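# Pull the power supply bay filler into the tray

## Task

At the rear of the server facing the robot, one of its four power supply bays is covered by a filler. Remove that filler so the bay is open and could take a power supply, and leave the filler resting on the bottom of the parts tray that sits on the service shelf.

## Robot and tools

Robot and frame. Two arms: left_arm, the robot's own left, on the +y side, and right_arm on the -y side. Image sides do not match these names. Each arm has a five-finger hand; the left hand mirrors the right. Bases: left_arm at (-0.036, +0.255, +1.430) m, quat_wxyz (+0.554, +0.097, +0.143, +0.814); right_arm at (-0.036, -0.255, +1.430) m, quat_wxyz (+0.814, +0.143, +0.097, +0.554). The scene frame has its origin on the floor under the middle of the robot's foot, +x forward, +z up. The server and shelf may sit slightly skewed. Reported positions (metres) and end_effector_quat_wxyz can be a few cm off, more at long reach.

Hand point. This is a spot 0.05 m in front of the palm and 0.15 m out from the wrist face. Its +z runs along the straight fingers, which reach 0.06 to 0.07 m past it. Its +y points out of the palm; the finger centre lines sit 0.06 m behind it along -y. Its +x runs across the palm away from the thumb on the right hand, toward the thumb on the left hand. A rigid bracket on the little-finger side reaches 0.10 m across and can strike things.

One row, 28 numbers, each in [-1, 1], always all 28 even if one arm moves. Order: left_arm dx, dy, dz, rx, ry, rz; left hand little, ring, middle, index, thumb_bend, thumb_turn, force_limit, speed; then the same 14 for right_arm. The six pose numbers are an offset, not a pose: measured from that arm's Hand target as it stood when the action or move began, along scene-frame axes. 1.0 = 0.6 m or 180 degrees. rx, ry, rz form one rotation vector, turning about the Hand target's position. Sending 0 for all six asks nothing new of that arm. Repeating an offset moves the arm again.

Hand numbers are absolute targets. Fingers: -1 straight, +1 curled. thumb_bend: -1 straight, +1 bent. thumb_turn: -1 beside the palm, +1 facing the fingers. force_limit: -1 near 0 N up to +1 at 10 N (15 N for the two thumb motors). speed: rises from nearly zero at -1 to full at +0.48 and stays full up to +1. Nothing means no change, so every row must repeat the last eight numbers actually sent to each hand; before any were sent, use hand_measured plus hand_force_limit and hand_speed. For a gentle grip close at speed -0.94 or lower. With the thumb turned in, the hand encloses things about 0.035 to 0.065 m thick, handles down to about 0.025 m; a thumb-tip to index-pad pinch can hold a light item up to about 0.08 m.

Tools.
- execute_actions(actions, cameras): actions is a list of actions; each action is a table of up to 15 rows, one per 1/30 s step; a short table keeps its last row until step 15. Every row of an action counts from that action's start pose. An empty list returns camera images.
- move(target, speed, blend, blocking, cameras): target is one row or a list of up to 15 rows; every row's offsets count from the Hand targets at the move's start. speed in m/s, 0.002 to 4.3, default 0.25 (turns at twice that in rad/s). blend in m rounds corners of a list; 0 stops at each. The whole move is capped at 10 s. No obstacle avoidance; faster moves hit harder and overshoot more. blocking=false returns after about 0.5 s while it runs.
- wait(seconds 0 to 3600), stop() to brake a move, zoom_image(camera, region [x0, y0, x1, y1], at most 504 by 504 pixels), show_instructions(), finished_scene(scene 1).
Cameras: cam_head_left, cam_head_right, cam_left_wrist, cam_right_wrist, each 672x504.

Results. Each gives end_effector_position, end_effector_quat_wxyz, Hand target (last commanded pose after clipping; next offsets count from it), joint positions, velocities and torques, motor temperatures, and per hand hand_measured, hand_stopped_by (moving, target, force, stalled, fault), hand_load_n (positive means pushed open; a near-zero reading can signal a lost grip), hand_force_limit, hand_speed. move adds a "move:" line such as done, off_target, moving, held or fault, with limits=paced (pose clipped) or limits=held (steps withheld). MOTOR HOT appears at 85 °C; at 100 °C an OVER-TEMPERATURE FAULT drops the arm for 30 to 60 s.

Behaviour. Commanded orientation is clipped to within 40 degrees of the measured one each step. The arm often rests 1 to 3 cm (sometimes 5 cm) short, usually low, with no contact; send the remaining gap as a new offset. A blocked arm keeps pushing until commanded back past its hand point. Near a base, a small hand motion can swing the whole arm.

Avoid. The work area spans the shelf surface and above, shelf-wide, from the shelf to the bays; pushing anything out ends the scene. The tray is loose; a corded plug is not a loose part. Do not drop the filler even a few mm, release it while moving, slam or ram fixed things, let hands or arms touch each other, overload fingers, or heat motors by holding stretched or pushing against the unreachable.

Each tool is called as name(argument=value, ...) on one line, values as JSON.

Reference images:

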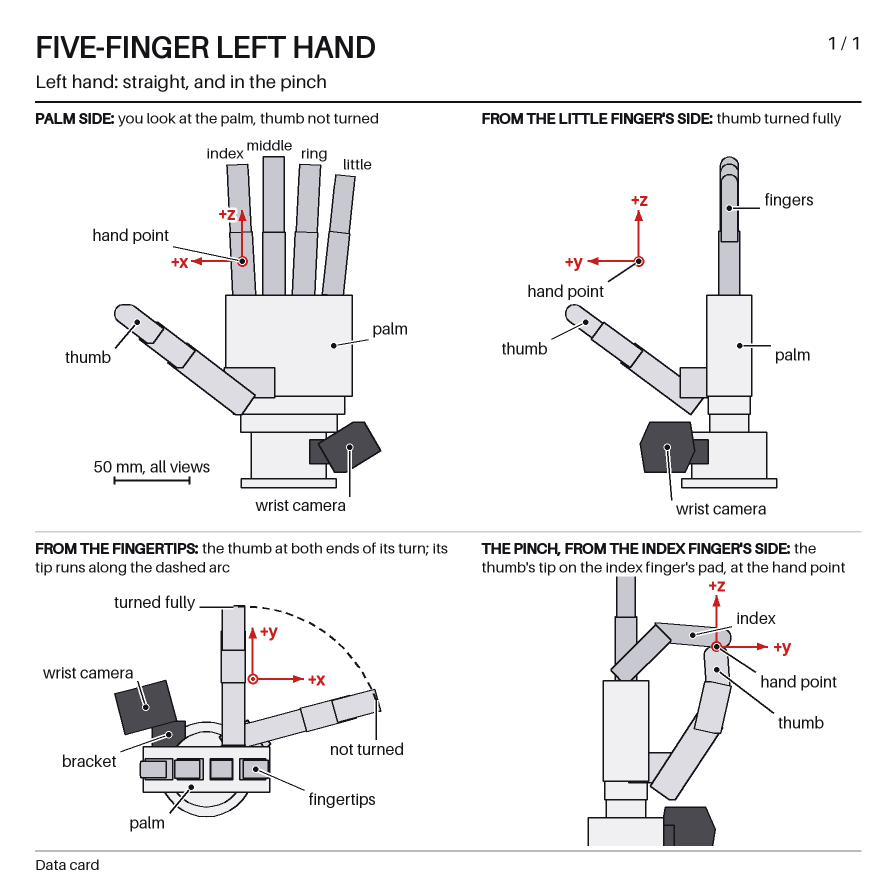

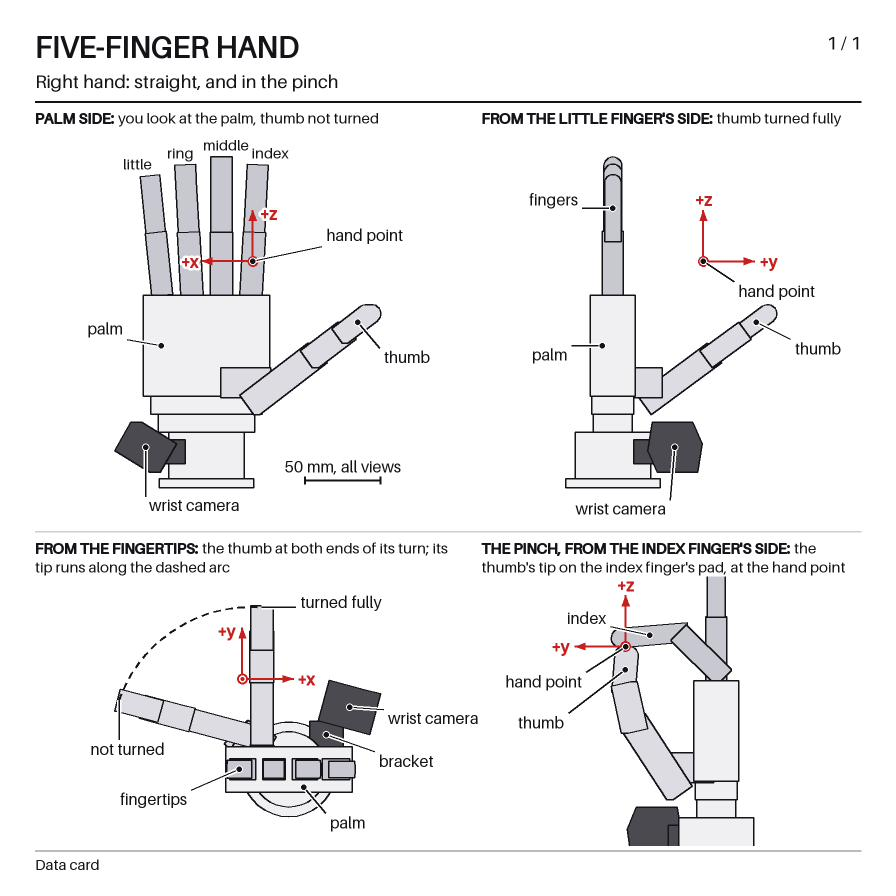

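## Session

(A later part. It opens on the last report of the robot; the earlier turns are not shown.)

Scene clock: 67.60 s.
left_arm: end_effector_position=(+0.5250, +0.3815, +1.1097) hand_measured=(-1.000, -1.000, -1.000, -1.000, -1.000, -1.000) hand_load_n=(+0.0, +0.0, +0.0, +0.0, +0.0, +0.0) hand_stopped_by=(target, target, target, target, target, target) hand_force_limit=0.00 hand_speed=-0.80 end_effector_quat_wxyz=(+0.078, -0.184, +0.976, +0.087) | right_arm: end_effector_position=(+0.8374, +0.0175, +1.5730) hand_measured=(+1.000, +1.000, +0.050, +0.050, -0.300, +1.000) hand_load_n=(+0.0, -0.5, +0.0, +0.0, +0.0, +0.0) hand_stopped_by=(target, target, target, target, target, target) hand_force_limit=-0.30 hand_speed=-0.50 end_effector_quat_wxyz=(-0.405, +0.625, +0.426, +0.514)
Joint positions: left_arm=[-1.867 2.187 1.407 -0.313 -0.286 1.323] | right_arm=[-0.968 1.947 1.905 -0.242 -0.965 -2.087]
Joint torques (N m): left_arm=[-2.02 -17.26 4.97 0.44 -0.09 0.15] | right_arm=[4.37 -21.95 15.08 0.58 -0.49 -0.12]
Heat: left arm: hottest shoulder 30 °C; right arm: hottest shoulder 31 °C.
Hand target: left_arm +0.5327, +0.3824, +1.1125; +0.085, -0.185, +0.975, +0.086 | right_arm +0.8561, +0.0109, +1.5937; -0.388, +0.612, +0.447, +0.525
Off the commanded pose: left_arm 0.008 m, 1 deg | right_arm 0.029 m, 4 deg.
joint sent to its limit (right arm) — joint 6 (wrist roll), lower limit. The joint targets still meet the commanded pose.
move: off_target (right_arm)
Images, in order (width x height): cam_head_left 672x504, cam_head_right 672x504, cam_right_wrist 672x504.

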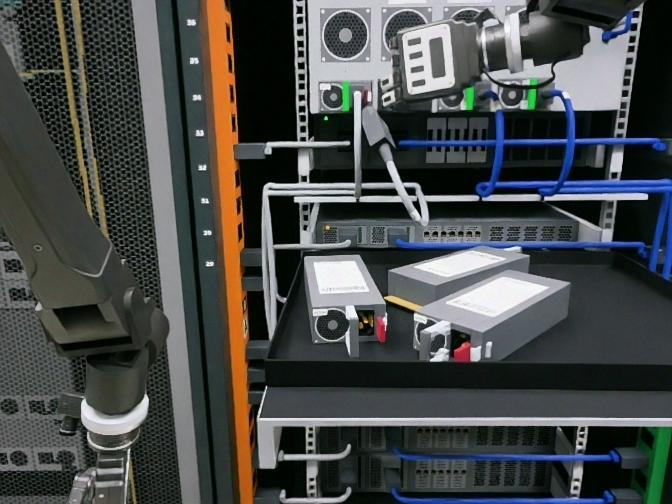

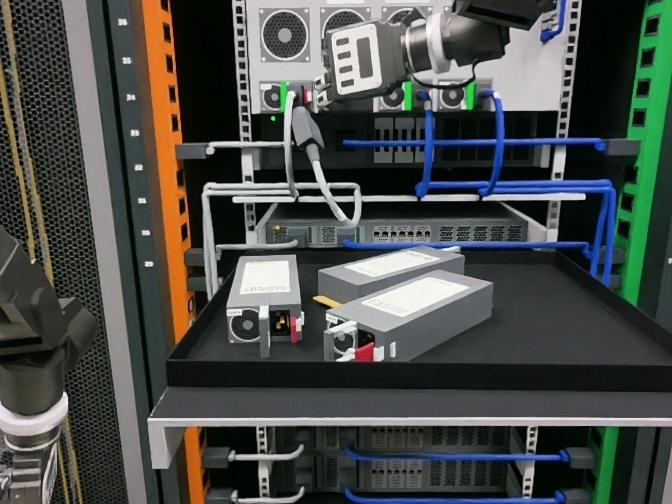

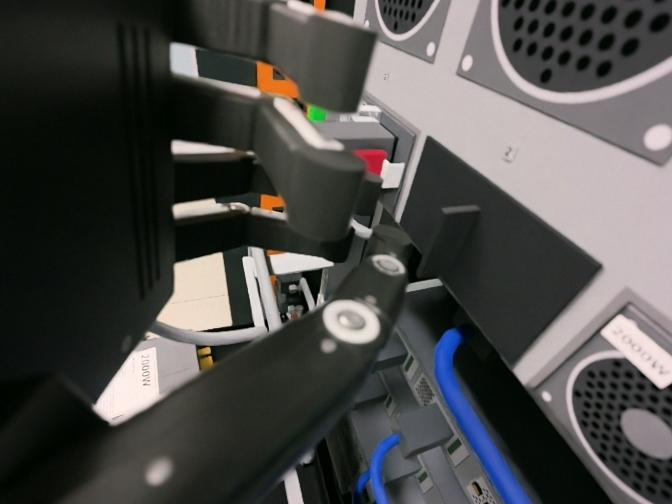

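move(target=[0,0,0,0,0,0,-1,-1,-1,-1,-1,-1,0,-0.8,0.03,-0.005,-0.008,0,0,0,1,1,0.05,0.05,-0.3,1,-0.3,-0.5], speed=0.05, cameras=["cam_head_right","cam_head_left","cam_right_wrist"])

zoom_image(camera="cam_right_wrist", region=[290, 100, 510, 300])

zoom_image(camera="cam_head_right", region=[290, 50, 380, 140])

Scene clock: 69.03 s.
left_arm: end_effector_position=(+0.5250, +0.3815, +1.1097) hand_measured=(-1.000, -1.000, -1.000, -1.000, -1.000, -1.000) hand_load_n=(+0.0, +0.0, +0.0, +0.0, +0.0, +0.0) hand_stopped_by=(target, target, target, target, target, target) hand_force_limit=0.00 hand_speed=-0.80 end_effector_quat_wxyz=(+0.078, -0.184, +0.976, +0.087) | right_arm: end_effector_position=(+0.8562, +0.0133, +1.5670) hand_measured=(+1.000, +1.000, +0.050, +0.050, -0.300, +1.000) hand_load_n=(+0.0, +0.0, +0.0, +0.0, +0.0, +0.0) hand_stopped_by=(target, target, target, target, target, target) hand_force_limit=-0.30 hand_speed=-0.50 end_effector_quat_wxyz=(-0.405, +0.626, +0.424, +0.514)
Joint positions: left_arm=[-1.867 2.187 1.407 -0.313 -0.286 1.323] | right_arm=[-0.98 2.002 1.992 -0.275 -0.975 -2.087]
Joint torques (N m): left_arm=[-2.02 -17.14 4.96 0.47 -0.08 0.15] | right_arm=[4.89 -22.83 15.45 0.61 -0.51 -0.12]
Heat: left arm: hottest shoulder 30 °C; right arm: hottest shoulder 31 °C.
Hand target: left_arm +0.5327, +0.3824, +1.1125; +0.085, -0.185, +0.975, +0.086 | right_arm +0.8742, +0.0080, +1.5893; -0.387, +0.612, +0.447, +0.525
Off the commanded pose: left_arm 0.008 m, 1 deg | right_arm 0.029 m, 4 deg.
joint sent to its limit (right arm) — joint 6 (wrist roll), lower limit. The joint targets still meet the commanded pose.
move: off_target (right_arm)
Images, in order (width x height): cam_head_left 672x504, cam_head_right 672x504, cam_right_wrist 672x504.

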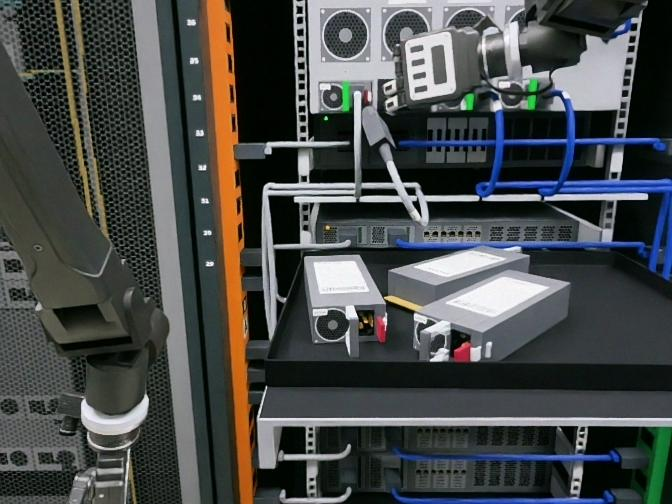

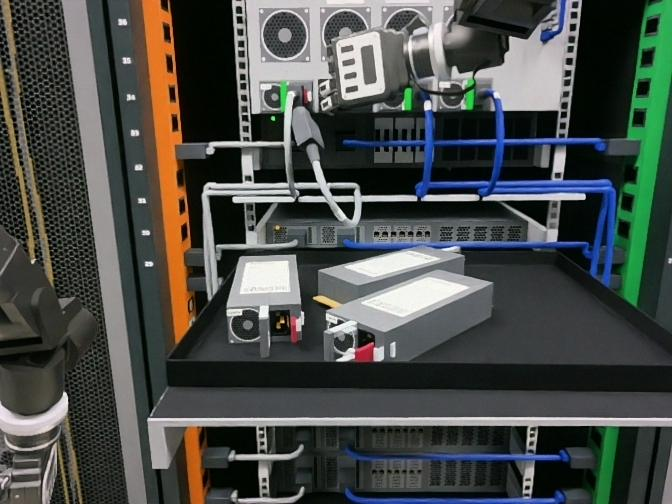

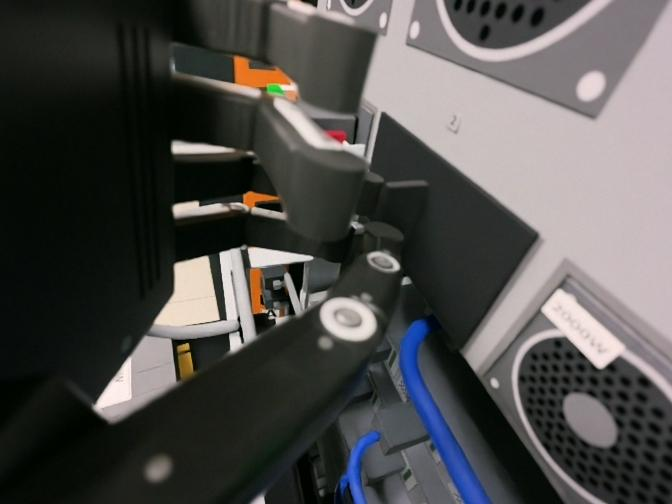

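Scaled by 2.291 from the camera's image (finer frame: 960x720).

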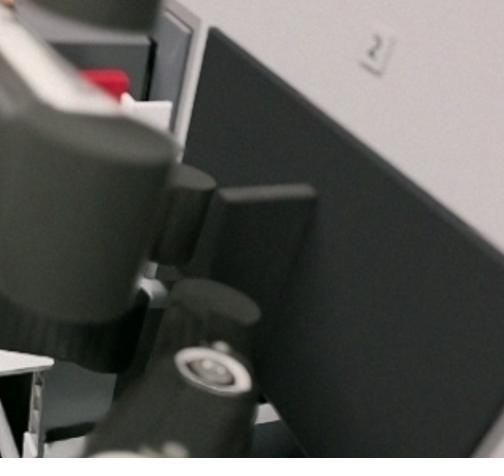

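Scaled by 5.600 from the camera's image (finer frame: 960x720).

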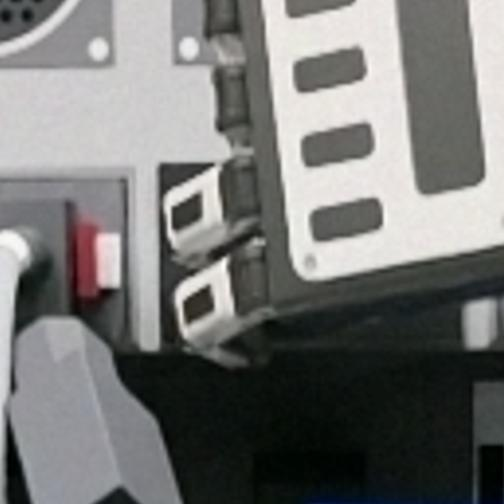

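move(target=[0,0,0,0,0,0,-1,-1,-1,-1,-1,-1,0,-0.8,0.01,0.003,0.003,0,0,0,1,1,0.05,0.05,-0.3,1,-0.3,-0.5], speed=0.04, cameras=["cam_head_right","cam_head_left","cam_right_wrist"])

zoom_image(camera="cam_right_wrist", region=[330, 130, 450, 250])

Scene clock: 70.60 s.
left_arm: end_effector_position=(+0.5250, +0.3815, +1.1097) hand_measured=(-1.000, -1.000, -1.000, -1.000, -1.000, -1.000) hand_load_n=(+0.0, +0.5, +0.0, +0.0, +0.0, +0.0) hand_stopped_by=(target, target, target, target, target, target) hand_force_limit=0.00 hand_speed=-0.80 end_effector_quat_wxyz=(+0.078, -0.184, +0.976, +0.087) | right_arm: end_effector_position=(+0.8607, +0.0138, +1.5726) hand_measured=(+1.000, +1.000, +0.050, +0.050, -0.300, +1.000) hand_load_n=(+0.0, +0.0, -1.0, +0.0, +0.0, +0.5) hand_stopped_by=(target, target, target, target, target, target) hand_force_limit=-0.30 hand_speed=-0.50 end_effector_quat_wxyz=(-0.407, +0.625, +0.425, +0.514)
Joint positions: left_arm=[-1.867 2.187 1.407 -0.313 -0.286 1.323] | right_arm=[-0.98 2.012 2.025 -0.297 -0.98 -2.087]
Joint torques (N m): left_arm=[-1.9 -17.2 4.97 0.46 -0.08 0.15] | right_arm=[4.78 -22.18 15.87 0.61 -0.3 -0.11]
Heat: left arm: hottest shoulder 30 °C; right arm: hottest shoulder 31 °C.
Hand target: left_arm +0.5327, +0.3824, +1.1125; +0.085, -0.185, +0.975, +0.086 | right_arm +0.8801, +0.0099, +1.5909; -0.388, +0.612, +0.447, +0.525
Off the commanded pose: left_arm 0.008 m, 1 deg | right_arm 0.027 m, 4 deg.
joint sent to its limit (right arm) — joint 6 (wrist roll), lower limit. The joint targets still meet the commanded pose.
move: off_target (right_arm)
Images, in order (width x height): cam_head_left 672x504, cam_head_right 672x504, cam_right_wrist 672x504.

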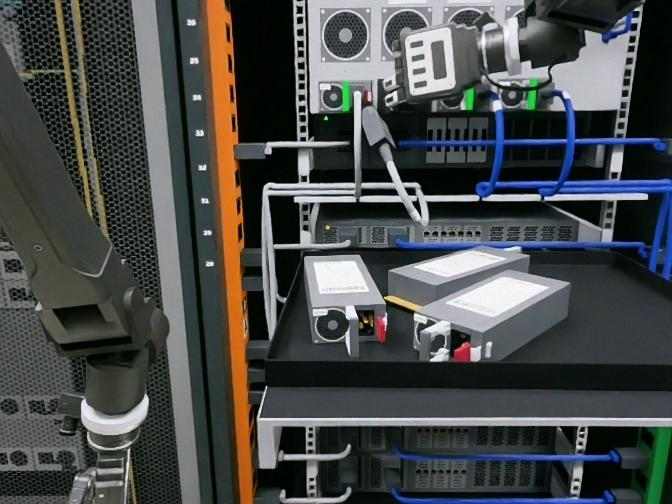

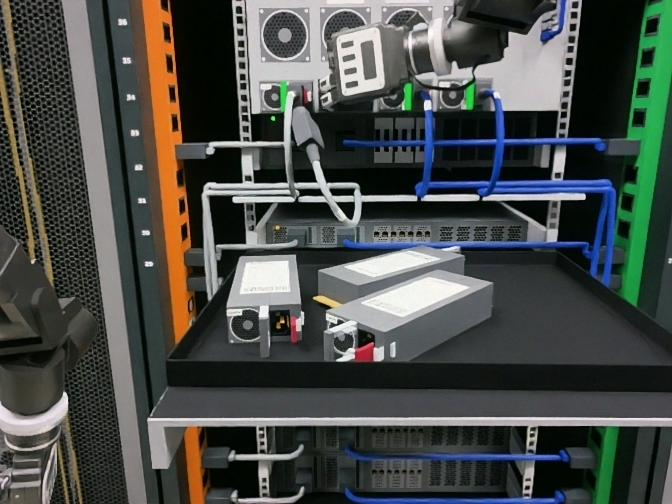

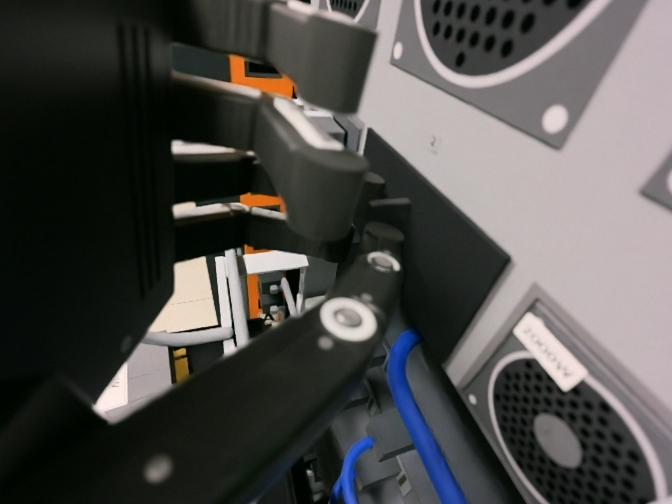

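Scaled by 4.200 from the camera's image (finer frame: 960x720).

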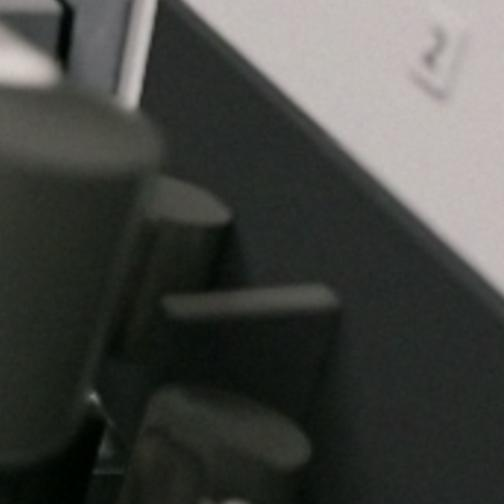

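move(target=[0,0,0,0,0,0,-1,-1,-1,-1,-1,-1,0,-0.8,0.0,0.0,-0.01,0,0,0,1,1,0.05,0.05,-0.3,1,-0.3,-0.5], speed=0.04, cameras=["cam_head_right","cam_right_wrist"])

zoom_image(camera="cam_right_wrist", region=[330, 130, 450, 250])

Scene clock: 71.97 s.
left_arm: end_effector_position=(+0.5250, +0.3815, +1.1097) hand_measured=(-1.000, -1.000, -1.000, -1.000, -1.000, -1.000) hand_load_n=(+0.0, +0.0, +0.0, +0.0, +0.0, +0.0) hand_stopped_by=(target, target, target, target, target, target) hand_force_limit=0.00 hand_speed=-0.80 end_effector_quat_wxyz=(+0.078, -0.184, +0.976, +0.087) | right_arm: end_effector_position=(+0.8604, +0.0149, +1.5674) hand_measured=(+1.000, +1.000, +0.050, +0.050, -0.300, +1.000) hand_load_n=(+0.0, +0.0, +0.0, +0.0, +0.0, +0.0) hand_stopped_by=(target, target, target, target, target, target) hand_force_limit=-0.30 hand_speed=-0.50 end_effector_quat_wxyz=(-0.408, +0.626, +0.424, +0.512)
Joint positions: left_arm=[-1.867 2.187 1.407 -0.313 -0.286 1.323] | right_arm=[-0.98 2.018 2.025 -0.297 -0.98 -2.087]
Joint torques (N m): left_arm=[-1.96 -17.2 4.97 0.44 -0.08 0.15] | right_arm=[5.01 -22.48 15.27 1.06 -0.34 -0.11]
Heat: left arm: hottest shoulder 30 °C; right arm: hottest shoulder 31 °C.
Hand target: left_arm +0.5327, +0.3824, +1.1125; +0.085, -0.185, +0.975, +0.086 | right_arm +0.8801, +0.0098, +1.5850; -0.388, +0.612, +0.447, +0.525
Off the commanded pose: left_arm 0.008 m, 1 deg | right_arm 0.027 m, 4 deg.
joint sent to its limit (right arm) — joint 6 (wrist roll), lower limit. The joint targets still meet the commanded pose.
move: off_target (right_arm)

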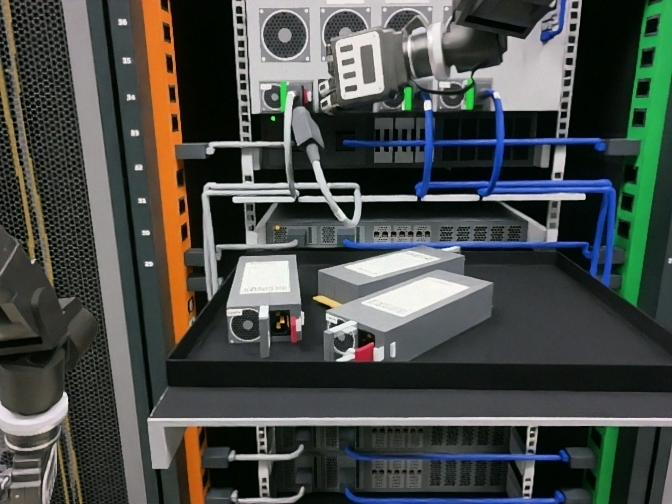

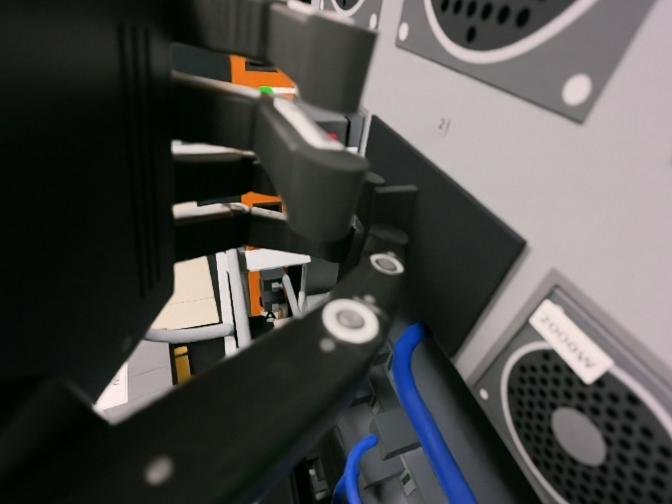

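Scaled by 4.200 from the camera's image (finer frame: 960x720).

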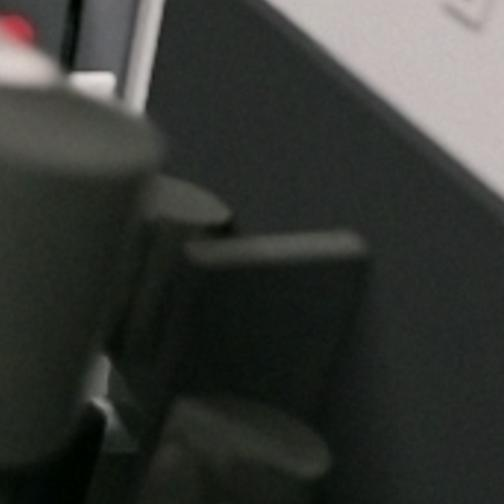

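move(target=[0,0,0,0,0,0,-1,-1,-1,-1,-1,-1,0,-0.8,0.0,0.0,0.0,0,0,0,1,1,0.8,0.8,-0.3,1,0.1,-0.85], speed=0.04, cameras=["cam_head_right","cam_right_wrist"])

zoom_image(camera="cam_right_wrist", region=[330, 130, 450, 250])

Scene clock: 73.40 s.
left_arm: end_effector_position=(+0.5250, +0.3815, +1.1097) hand_measured=(-1.000, -1.000, -1.000, -1.000, -1.000, -1.000) hand_load_n=(+0.0, +0.0, +0.0, +0.0, +0.0, +0.0) hand_stopped_by=(target, target, target, target, target, target) hand_force_limit=0.00 hand_speed=-0.80 end_effector_quat_wxyz=(+0.078, -0.184, +0.976, +0.087) | right_arm: end_effector_position=(+0.8596, +0.0162, +1.5643) hand_measured=(+1.000, +1.000, +0.270, +0.436, -0.302, +1.000) hand_load_n=(+0.0, +0.0, +2.5, +7.0, +6.0, +1.0) hand_stopped_by=(target, target, force, force, target, target) hand_force_limit=0.10 hand_speed=-0.85 end_effector_quat_wxyz=(-0.411, +0.626, +0.424, +0.510)
Joint positions: left_arm=[-1.867 2.187 1.407 -0.313 -0.286 1.323] | right_arm=[-0.98 2.022 2.025 -0.297 -0.985 -2.087]
Joint torques (N m): left_arm=[-2.08 -17.14 4.97 0.43 -0.08 0.15] | right_arm=[4.6 -22.83 15.09 1.18 -0.16 -0.12]
Heat: left arm: hottest shoulder 30 °C; right arm: hottest shoulder 31 °C.
Hand target: left_arm +0.5327, +0.3824, +1.1125; +0.085, -0.185, +0.975, +0.086 | right_arm +0.8801, +0.0099, +1.5848; -0.388, +0.612, +0.447, +0.525
Off the commanded pose: left_arm 0.008 m, 1 deg | right_arm 0.030 m, 4 deg.
joint sent to its limit (right arm) — joint 6 (wrist roll), lower limit. The joint targets still meet the commanded pose.
move: done

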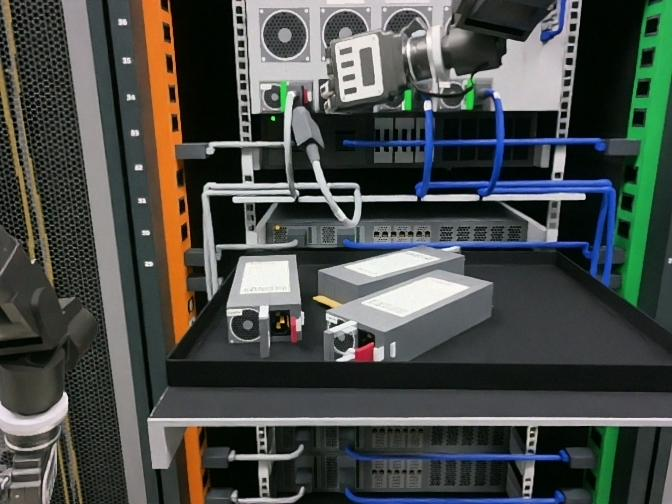

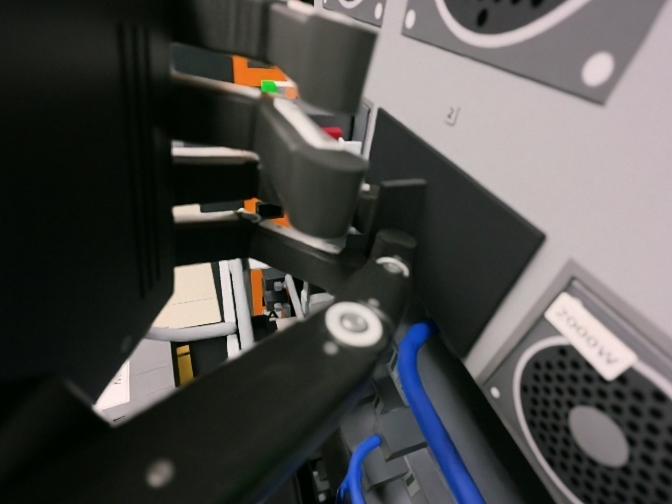

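Scaled by 4.200 from the camera's image (finer frame: 960x720).

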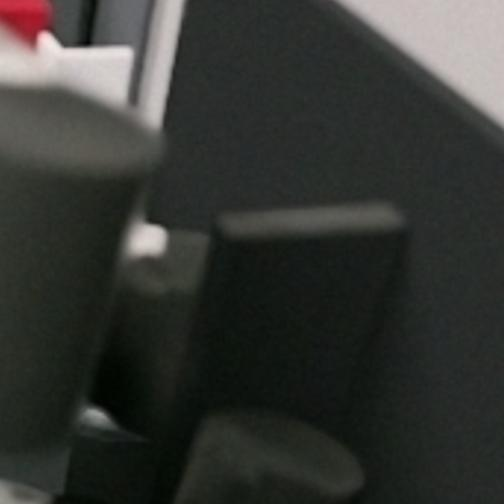

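move(target=[0,0,0,0,0,0,-1,-1,-1,-1,-1,-1,0,-0.8,0.0,0.0,0.0125,0,0,0,1,1,0.05,0.05,-0.3,1,-0.3,-0.5], speed=0.04, cameras=["cam_head_right","cam_right_wrist"])

zoom_image(camera="cam_right_wrist", region=[330, 130, 450, 250])

Scene clock: 74.60 s.
left_arm: end_effector_position=(+0.5250, +0.3815, +1.1097) hand_measured=(-1.000, -1.000, -1.000, -1.000, -1.000, -1.000) hand_load_n=(+0.0, +0.0, +0.5, +0.0, -0.5, +0.0) hand_stopped_by=(target, target, target, target, target, target) hand_force_limit=0.00 hand_speed=-0.80 end_effector_quat_wxyz=(+0.078, -0.184, +0.976, +0.087) | right_arm: end_effector_position=(+0.8604, +0.0149, +1.5635) hand_measured=(+1.000, +1.000, +0.050, +0.050, -0.300, +1.000) hand_load_n=(+0.0, +0.0, -0.5, +0.0, +0.0, +0.5) hand_stopped_by=(target, target, target, target, target, target) hand_force_limit=-0.30 hand_speed=-0.50 end_effector_quat_wxyz=(-0.409, +0.628, +0.423, +0.510)
Joint positions: left_arm=[-1.867 2.187 1.407 -0.313 -0.286 1.323] | right_arm=[-0.981 2.022 2.026 -0.299 -0.98 -2.087]
Joint torques (N m): left_arm=[-2.08 -17.2 4.97 0.46 -0.08 0.15] | right_arm=[4.89 -23.71 15.76 0.8 -0.25 -0.12]
Heat: left arm: hottest shoulder 30 °C; right arm: hottest shoulder 31 °C.
Hand target: left_arm +0.5327, +0.3824, +1.1125; +0.085, -0.185, +0.975, +0.086 | right_arm +0.8801, +0.0097, +1.5925; -0.387, +0.612, +0.447, +0.525
Off the commanded pose: left_arm 0.008 m, 1 deg | right_arm 0.035 m, 4 deg.
joint sent to its limit (right arm) — joint 6 (wrist roll), lower limit. The joint targets still meet the commanded pose.
move: off_target (right_arm)

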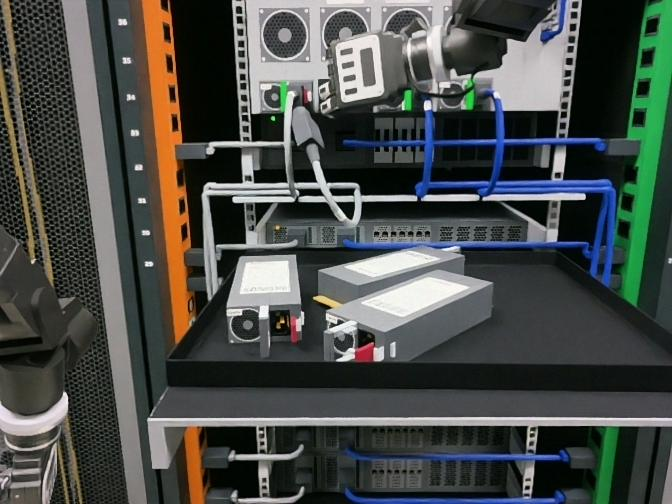

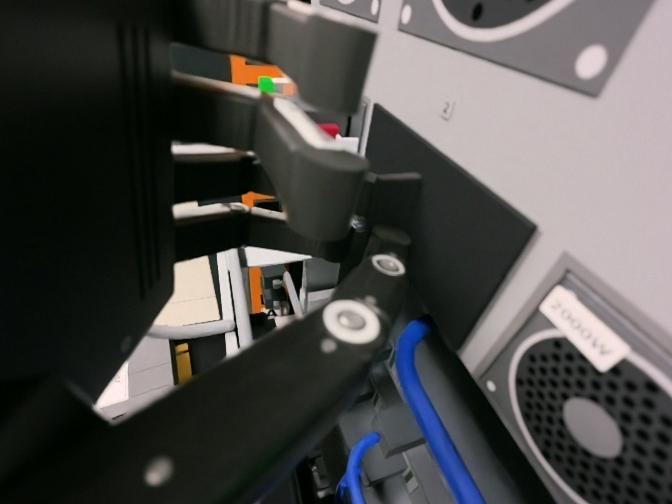

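Scaled by 4.200 from the camera's image (finer frame: 960x720).

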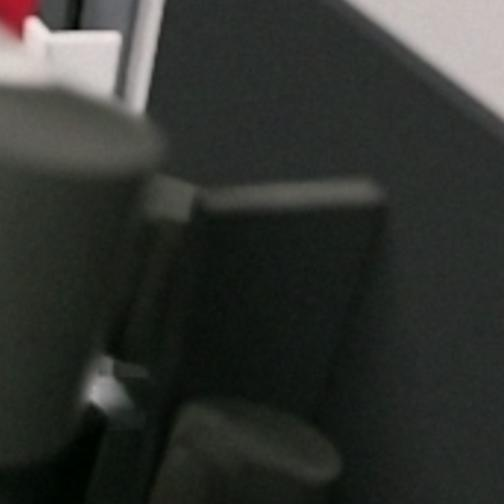

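move(target=[0,0,0,0,0,0,-1,-1,-1,-1,-1,-1,0,-0.8,0.0,0.0,0.012,0,0,0,1,1,0.05,0.05,-0.3,1,-0.3,-0.5], speed=0.04, cameras=["cam_head_right","cam_right_wrist"])

zoom_image(camera="cam_right_wrist", region=[330, 130, 450, 250])

Scene clock: 75.57 s.
left_arm: end_effector_position=(+0.5250, +0.3815, +1.1097) hand_measured=(-1.000, -1.000, -1.000, -1.000, -1.000, -1.000) hand_load_n=(+0.0, +0.0, +0.0, +0.0, +0.0, +0.0) hand_stopped_by=(target, target, target, target, target, target) hand_force_limit=0.00 hand_speed=-0.80 end_effector_quat_wxyz=(+0.078, -0.184, +0.976, +0.087) | right_arm: end_effector_position=(+0.8603, +0.0145, +1.5639) hand_measured=(+1.000, +1.000, +0.050, +0.050, -0.300, +1.000) hand_load_n=(+0.0, +0.0, +0.0, +0.0, +0.0, +0.0) hand_stopped_by=(target, target, target, target, target, target) hand_force_limit=-0.30 hand_speed=-0.50 end_effector_quat_wxyz=(-0.409, +0.630, +0.422, +0.507)
Joint positions: left_arm=[-1.867 2.187 1.407 -0.313 -0.286 1.323] | right_arm=[-0.981 2.022 2.031 -0.312 -0.978 -2.087]
Joint torques (N m): left_arm=[-2.2 -17.14 4.96 0.46 -0.08 0.15] | right_arm=[5.07 -24.18 15.79 0.73 -0.28 -0.11]
Heat: left arm: hottest shoulder 30 °C; right arm: hottest shoulder 31 °C.
Hand target: left_arm +0.5327, +0.3824, +1.1125; +0.085, -0.185, +0.975, +0.086 | right_arm +0.8802, +0.0097, +1.5998; -0.387, +0.612, +0.447, +0.525
Off the commanded pose: left_arm 0.008 m, 1 deg | right_arm 0.041 m, 5 deg.
joint sent to its limit (right arm) — joint 6 (wrist roll), lower limit. The joint targets still meet the commanded pose.
move: off_target (right_arm)

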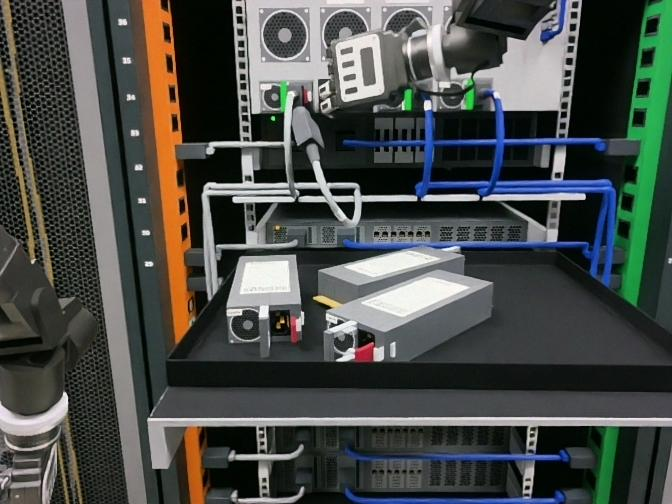

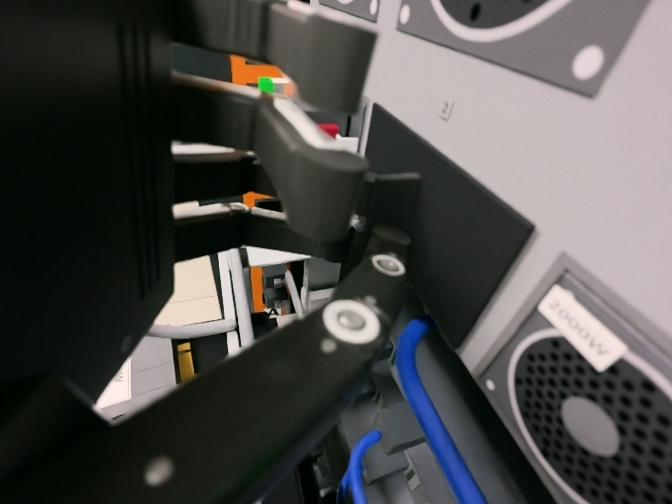

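Scaled by 4.200 from the camera's image (finer frame: 960x720).

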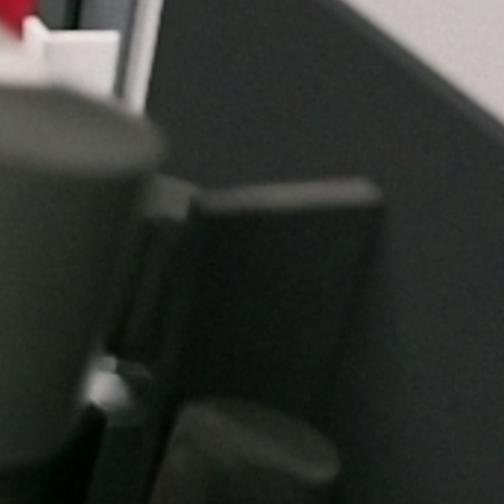

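move(target=[0,0,0,0,0,0,-1,-1,-1,-1,-1,-1,0,-0.8,-0.045,0.0,0.0,0,0,0,1,1,0.05,0.05,-0.3,1,-0.3,-0.5], speed=0.06, cameras=["cam_head_right","cam_right_wrist"])

zoom_image(camera="cam_head_right", region=[290, 50, 380, 140])

Scene clock: 76.90 s.
left_arm: end_effector_position=(+0.5250, +0.3815, +1.1097) hand_measured=(-1.000, -1.000, -1.000, -1.000, -1.000, -1.000) hand_load_n=(+0.0, +0.0, +0.0, +0.0, +0.0, +0.0) hand_stopped_by=(target, target, target, target, target, target) hand_force_limit=0.00 hand_speed=-0.80 end_effector_quat_wxyz=(+0.078, -0.184, +0.976, +0.087) | right_arm: end_effector_position=(+0.8538, +0.0110, +1.5688) hand_measured=(+1.000, +1.000, +0.050, +0.050, -0.300, +1.000) hand_load_n=(+0.0, +0.0, +0.0, +0.0, +0.0, +0.0) hand_stopped_by=(target, target, target, target, target, target) hand_force_limit=-0.30 hand_speed=-0.50 end_effector_quat_wxyz=(-0.403, +0.628, +0.423, +0.514)
Joint positions: left_arm=[-1.867 2.187 1.407 -0.313 -0.286 1.323] | right_arm=[-0.981 1.989 1.978 -0.274 -0.97 -2.087]
Joint torques (N m): left_arm=[-1.96 -17.14 4.94 0.44 -0.09 0.16] | right_arm=[5.6 -26.81 9.35 1.25 -0.34 -0.11]
Heat: left arm: hottest shoulder 30 °C; right arm: hottest shoulder 31 °C.
Hand target: left_arm +0.5327, +0.3824, +1.1125; +0.085, -0.185, +0.975, +0.086 | right_arm +0.8531, +0.0098, +1.5995; -0.387, +0.612, +0.447, +0.525
Off the commanded pose: left_arm 0.008 m, 1 deg | right_arm 0.031 m, 4 deg.
joint sent to its limit (right arm) — joint 6 (wrist roll), lower limit. The joint targets still meet the commanded pose.
move: off_target (right_arm)

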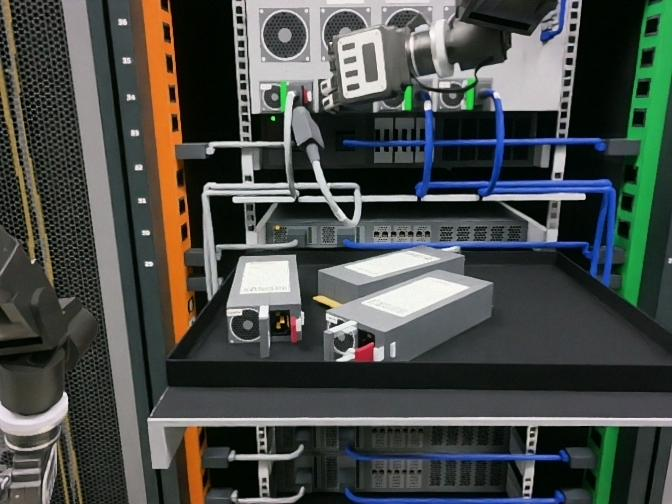

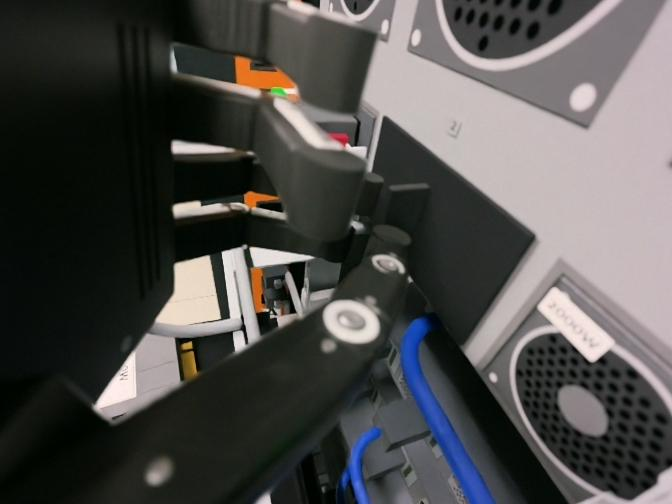

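Scaled by 5.600 from the camera's image (finer frame: 960x720).

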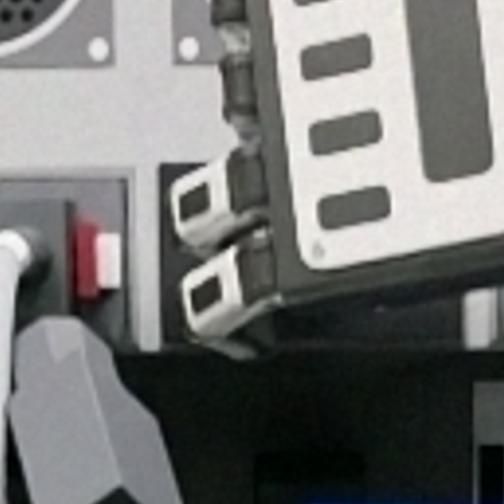

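move(target=[0,0,0,0,0,0,-1,-1,-1,-1,-1,-1,0,-0.8,0.047,0.0,-0.009,0,0,0,1,1,0.05,0.05,-0.3,1,-0.3,-0.5], speed=0.06, cameras=["cam_head_right","cam_right_wrist"])

zoom_image(camera="cam_right_wrist", region=[330, 130, 450, 250])

Scene clock: 78.17 s.
left_arm: end_effector_position=(+0.5250, +0.3815, +1.1097) hand_measured=(-1.000, -1.000, -1.000, -1.000, -1.000, -1.000) hand_load_n=(+0.0, +0.0, +0.0, +0.0, -0.5, +0.0) hand_stopped_by=(target, target, target, target, target, target) hand_force_limit=0.00 hand_speed=-0.80 end_effector_quat_wxyz=(+0.078, -0.184, +0.976, +0.087) | right_arm: end_effector_position=(+0.8609, +0.0129, +1.5751) hand_measured=(+1.000, +1.000, +0.050, +0.050, -0.300, +1.000) hand_load_n=(+0.0, +0.0, -1.5, +0.0, +0.0, +0.0) hand_stopped_by=(target, target, target, target, target, target) hand_force_limit=-0.30 hand_speed=-0.50 end_effector_quat_wxyz=(-0.408, +0.625, +0.424, +0.513)
Joint positions: left_arm=[-1.867 2.187 1.407 -0.313 -0.286 1.323] | right_arm=[-0.981 2.011 2.032 -0.309 -0.981 -2.087]
Joint torques (N m): left_arm=[-2.02 -17.14 4.97 0.46 -0.09 0.16] | right_arm=[5.36 -22.18 16.12 0.77 -0.21 -0.09]
Heat: left arm: hottest shoulder 30 °C; right arm: hottest shoulder 31 °C.
Hand target: left_arm +0.5327, +0.3824, +1.1125; +0.085, -0.185, +0.975, +0.086 | right_arm +0.8814, +0.0097, +1.5943; -0.387, +0.612, +0.447, +0.525
Off the commanded pose: left_arm 0.008 m, 1 deg | right_arm 0.028 m, 4 deg.
joint sent to its limit (right arm) — joint 6 (wrist roll), lower limit. The joint targets still meet the commanded pose.
move: off_target (right_arm)

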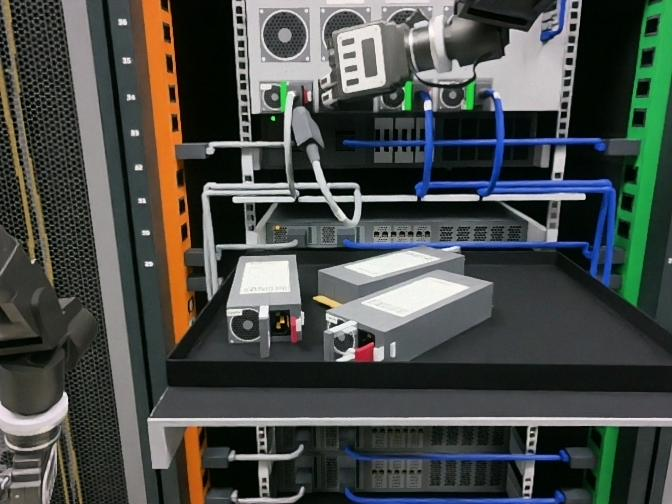

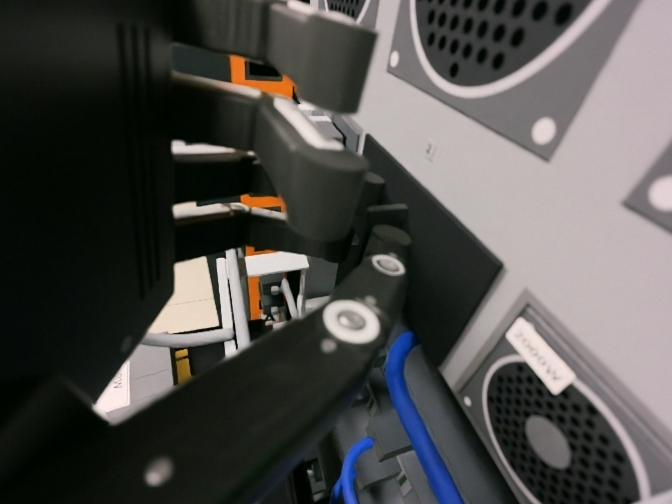

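Scaled by 4.200 from the camera's image (finer frame: 960x720).

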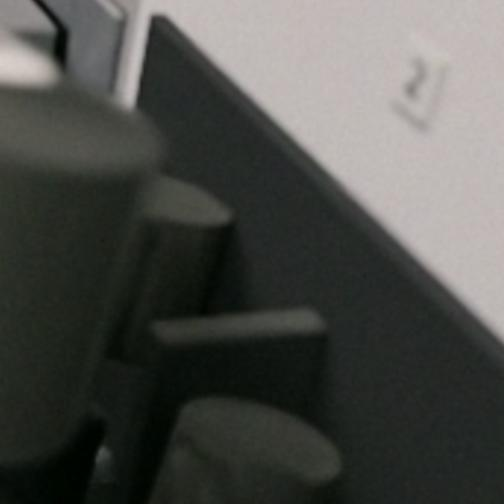

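move(target=[0,0,0,0,0,0,-1,-1,-1,-1,-1,-1,0,-0.8,0.0,0.0,0.0,0,0,0,1,1,0.8,0.8,-0.3,1,0.1,-0.85], speed=0.04, cameras=["cam_head_right","cam_right_wrist"])

zoom_image(camera="cam_right_wrist", region=[330, 130, 450, 250])

Scene clock: 79.47 s.
left_arm: end_effector_position=(+0.5250, +0.3815, +1.1097) hand_measured=(-1.000, -1.000, -1.000, -1.000, -1.000, -1.000) hand_load_n=(+0.0, +0.0, +0.0, +0.0, +0.0, +0.0) hand_stopped_by=(target, target, target, target, target, target) hand_force_limit=0.00 hand_speed=-0.80 end_effector_quat_wxyz=(+0.078, -0.184, +0.976, +0.087) | right_arm: end_effector_position=(+0.8611, +0.0159, +1.5708) hand_measured=(+1.000, +1.000, +0.270, +0.310, -0.302, +1.000) hand_load_n=(+0.0, +0.0, +3.0, +6.0, +5.5, +0.5) hand_stopped_by=(target, target, force, force, target, target) hand_force_limit=0.10 hand_speed=-0.85 end_effector_quat_wxyz=(-0.410, +0.625, +0.424, +0.511)
Joint positions: left_arm=[-1.867 2.187 1.407 -0.313 -0.286 1.323] | right_arm=[-0.979 2.02 2.038 -0.31 -0.983 -2.087]
Joint torques (N m): left_arm=[-2.08 -17.2 4.97 0.44 -0.08 0.15] | right_arm=[4.95 -23.12 15.58 0.88 -0.12 -0.12]
Heat: left arm: hottest shoulder 30 °C; right arm: hottest shoulder 31 °C.
Hand target: left_arm +0.5327, +0.3824, +1.1125; +0.085, -0.185, +0.975, +0.086 | right_arm +0.8813, +0.0098, +1.5942; -0.388, +0.612, +0.447, +0.525
Off the commanded pose: left_arm 0.008 m, 1 deg | right_arm 0.032 m, 4 deg.
joint sent to its limit (right arm) — joint 6 (wrist roll), lower limit. The joint targets still meet the commanded pose.
move: done

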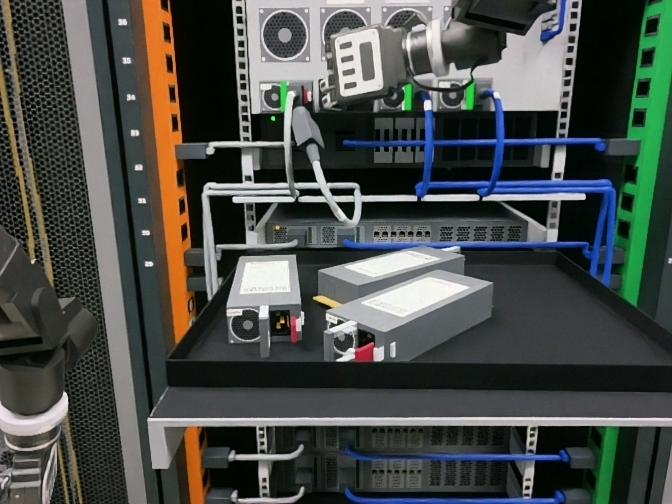

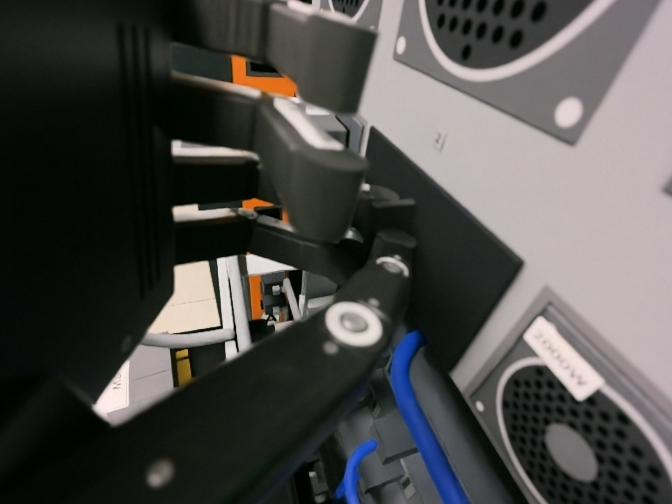

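Scaled by 4.200 from the camera's image (finer frame: 960x720).

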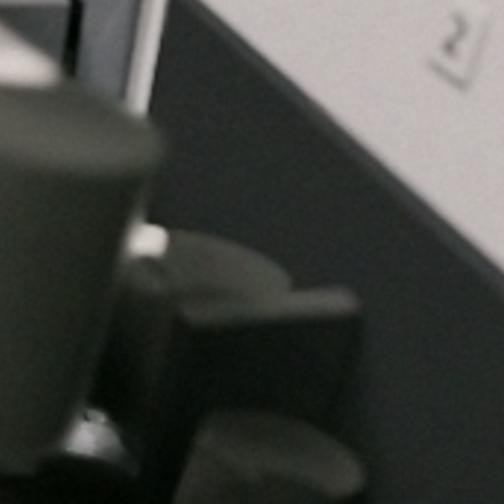

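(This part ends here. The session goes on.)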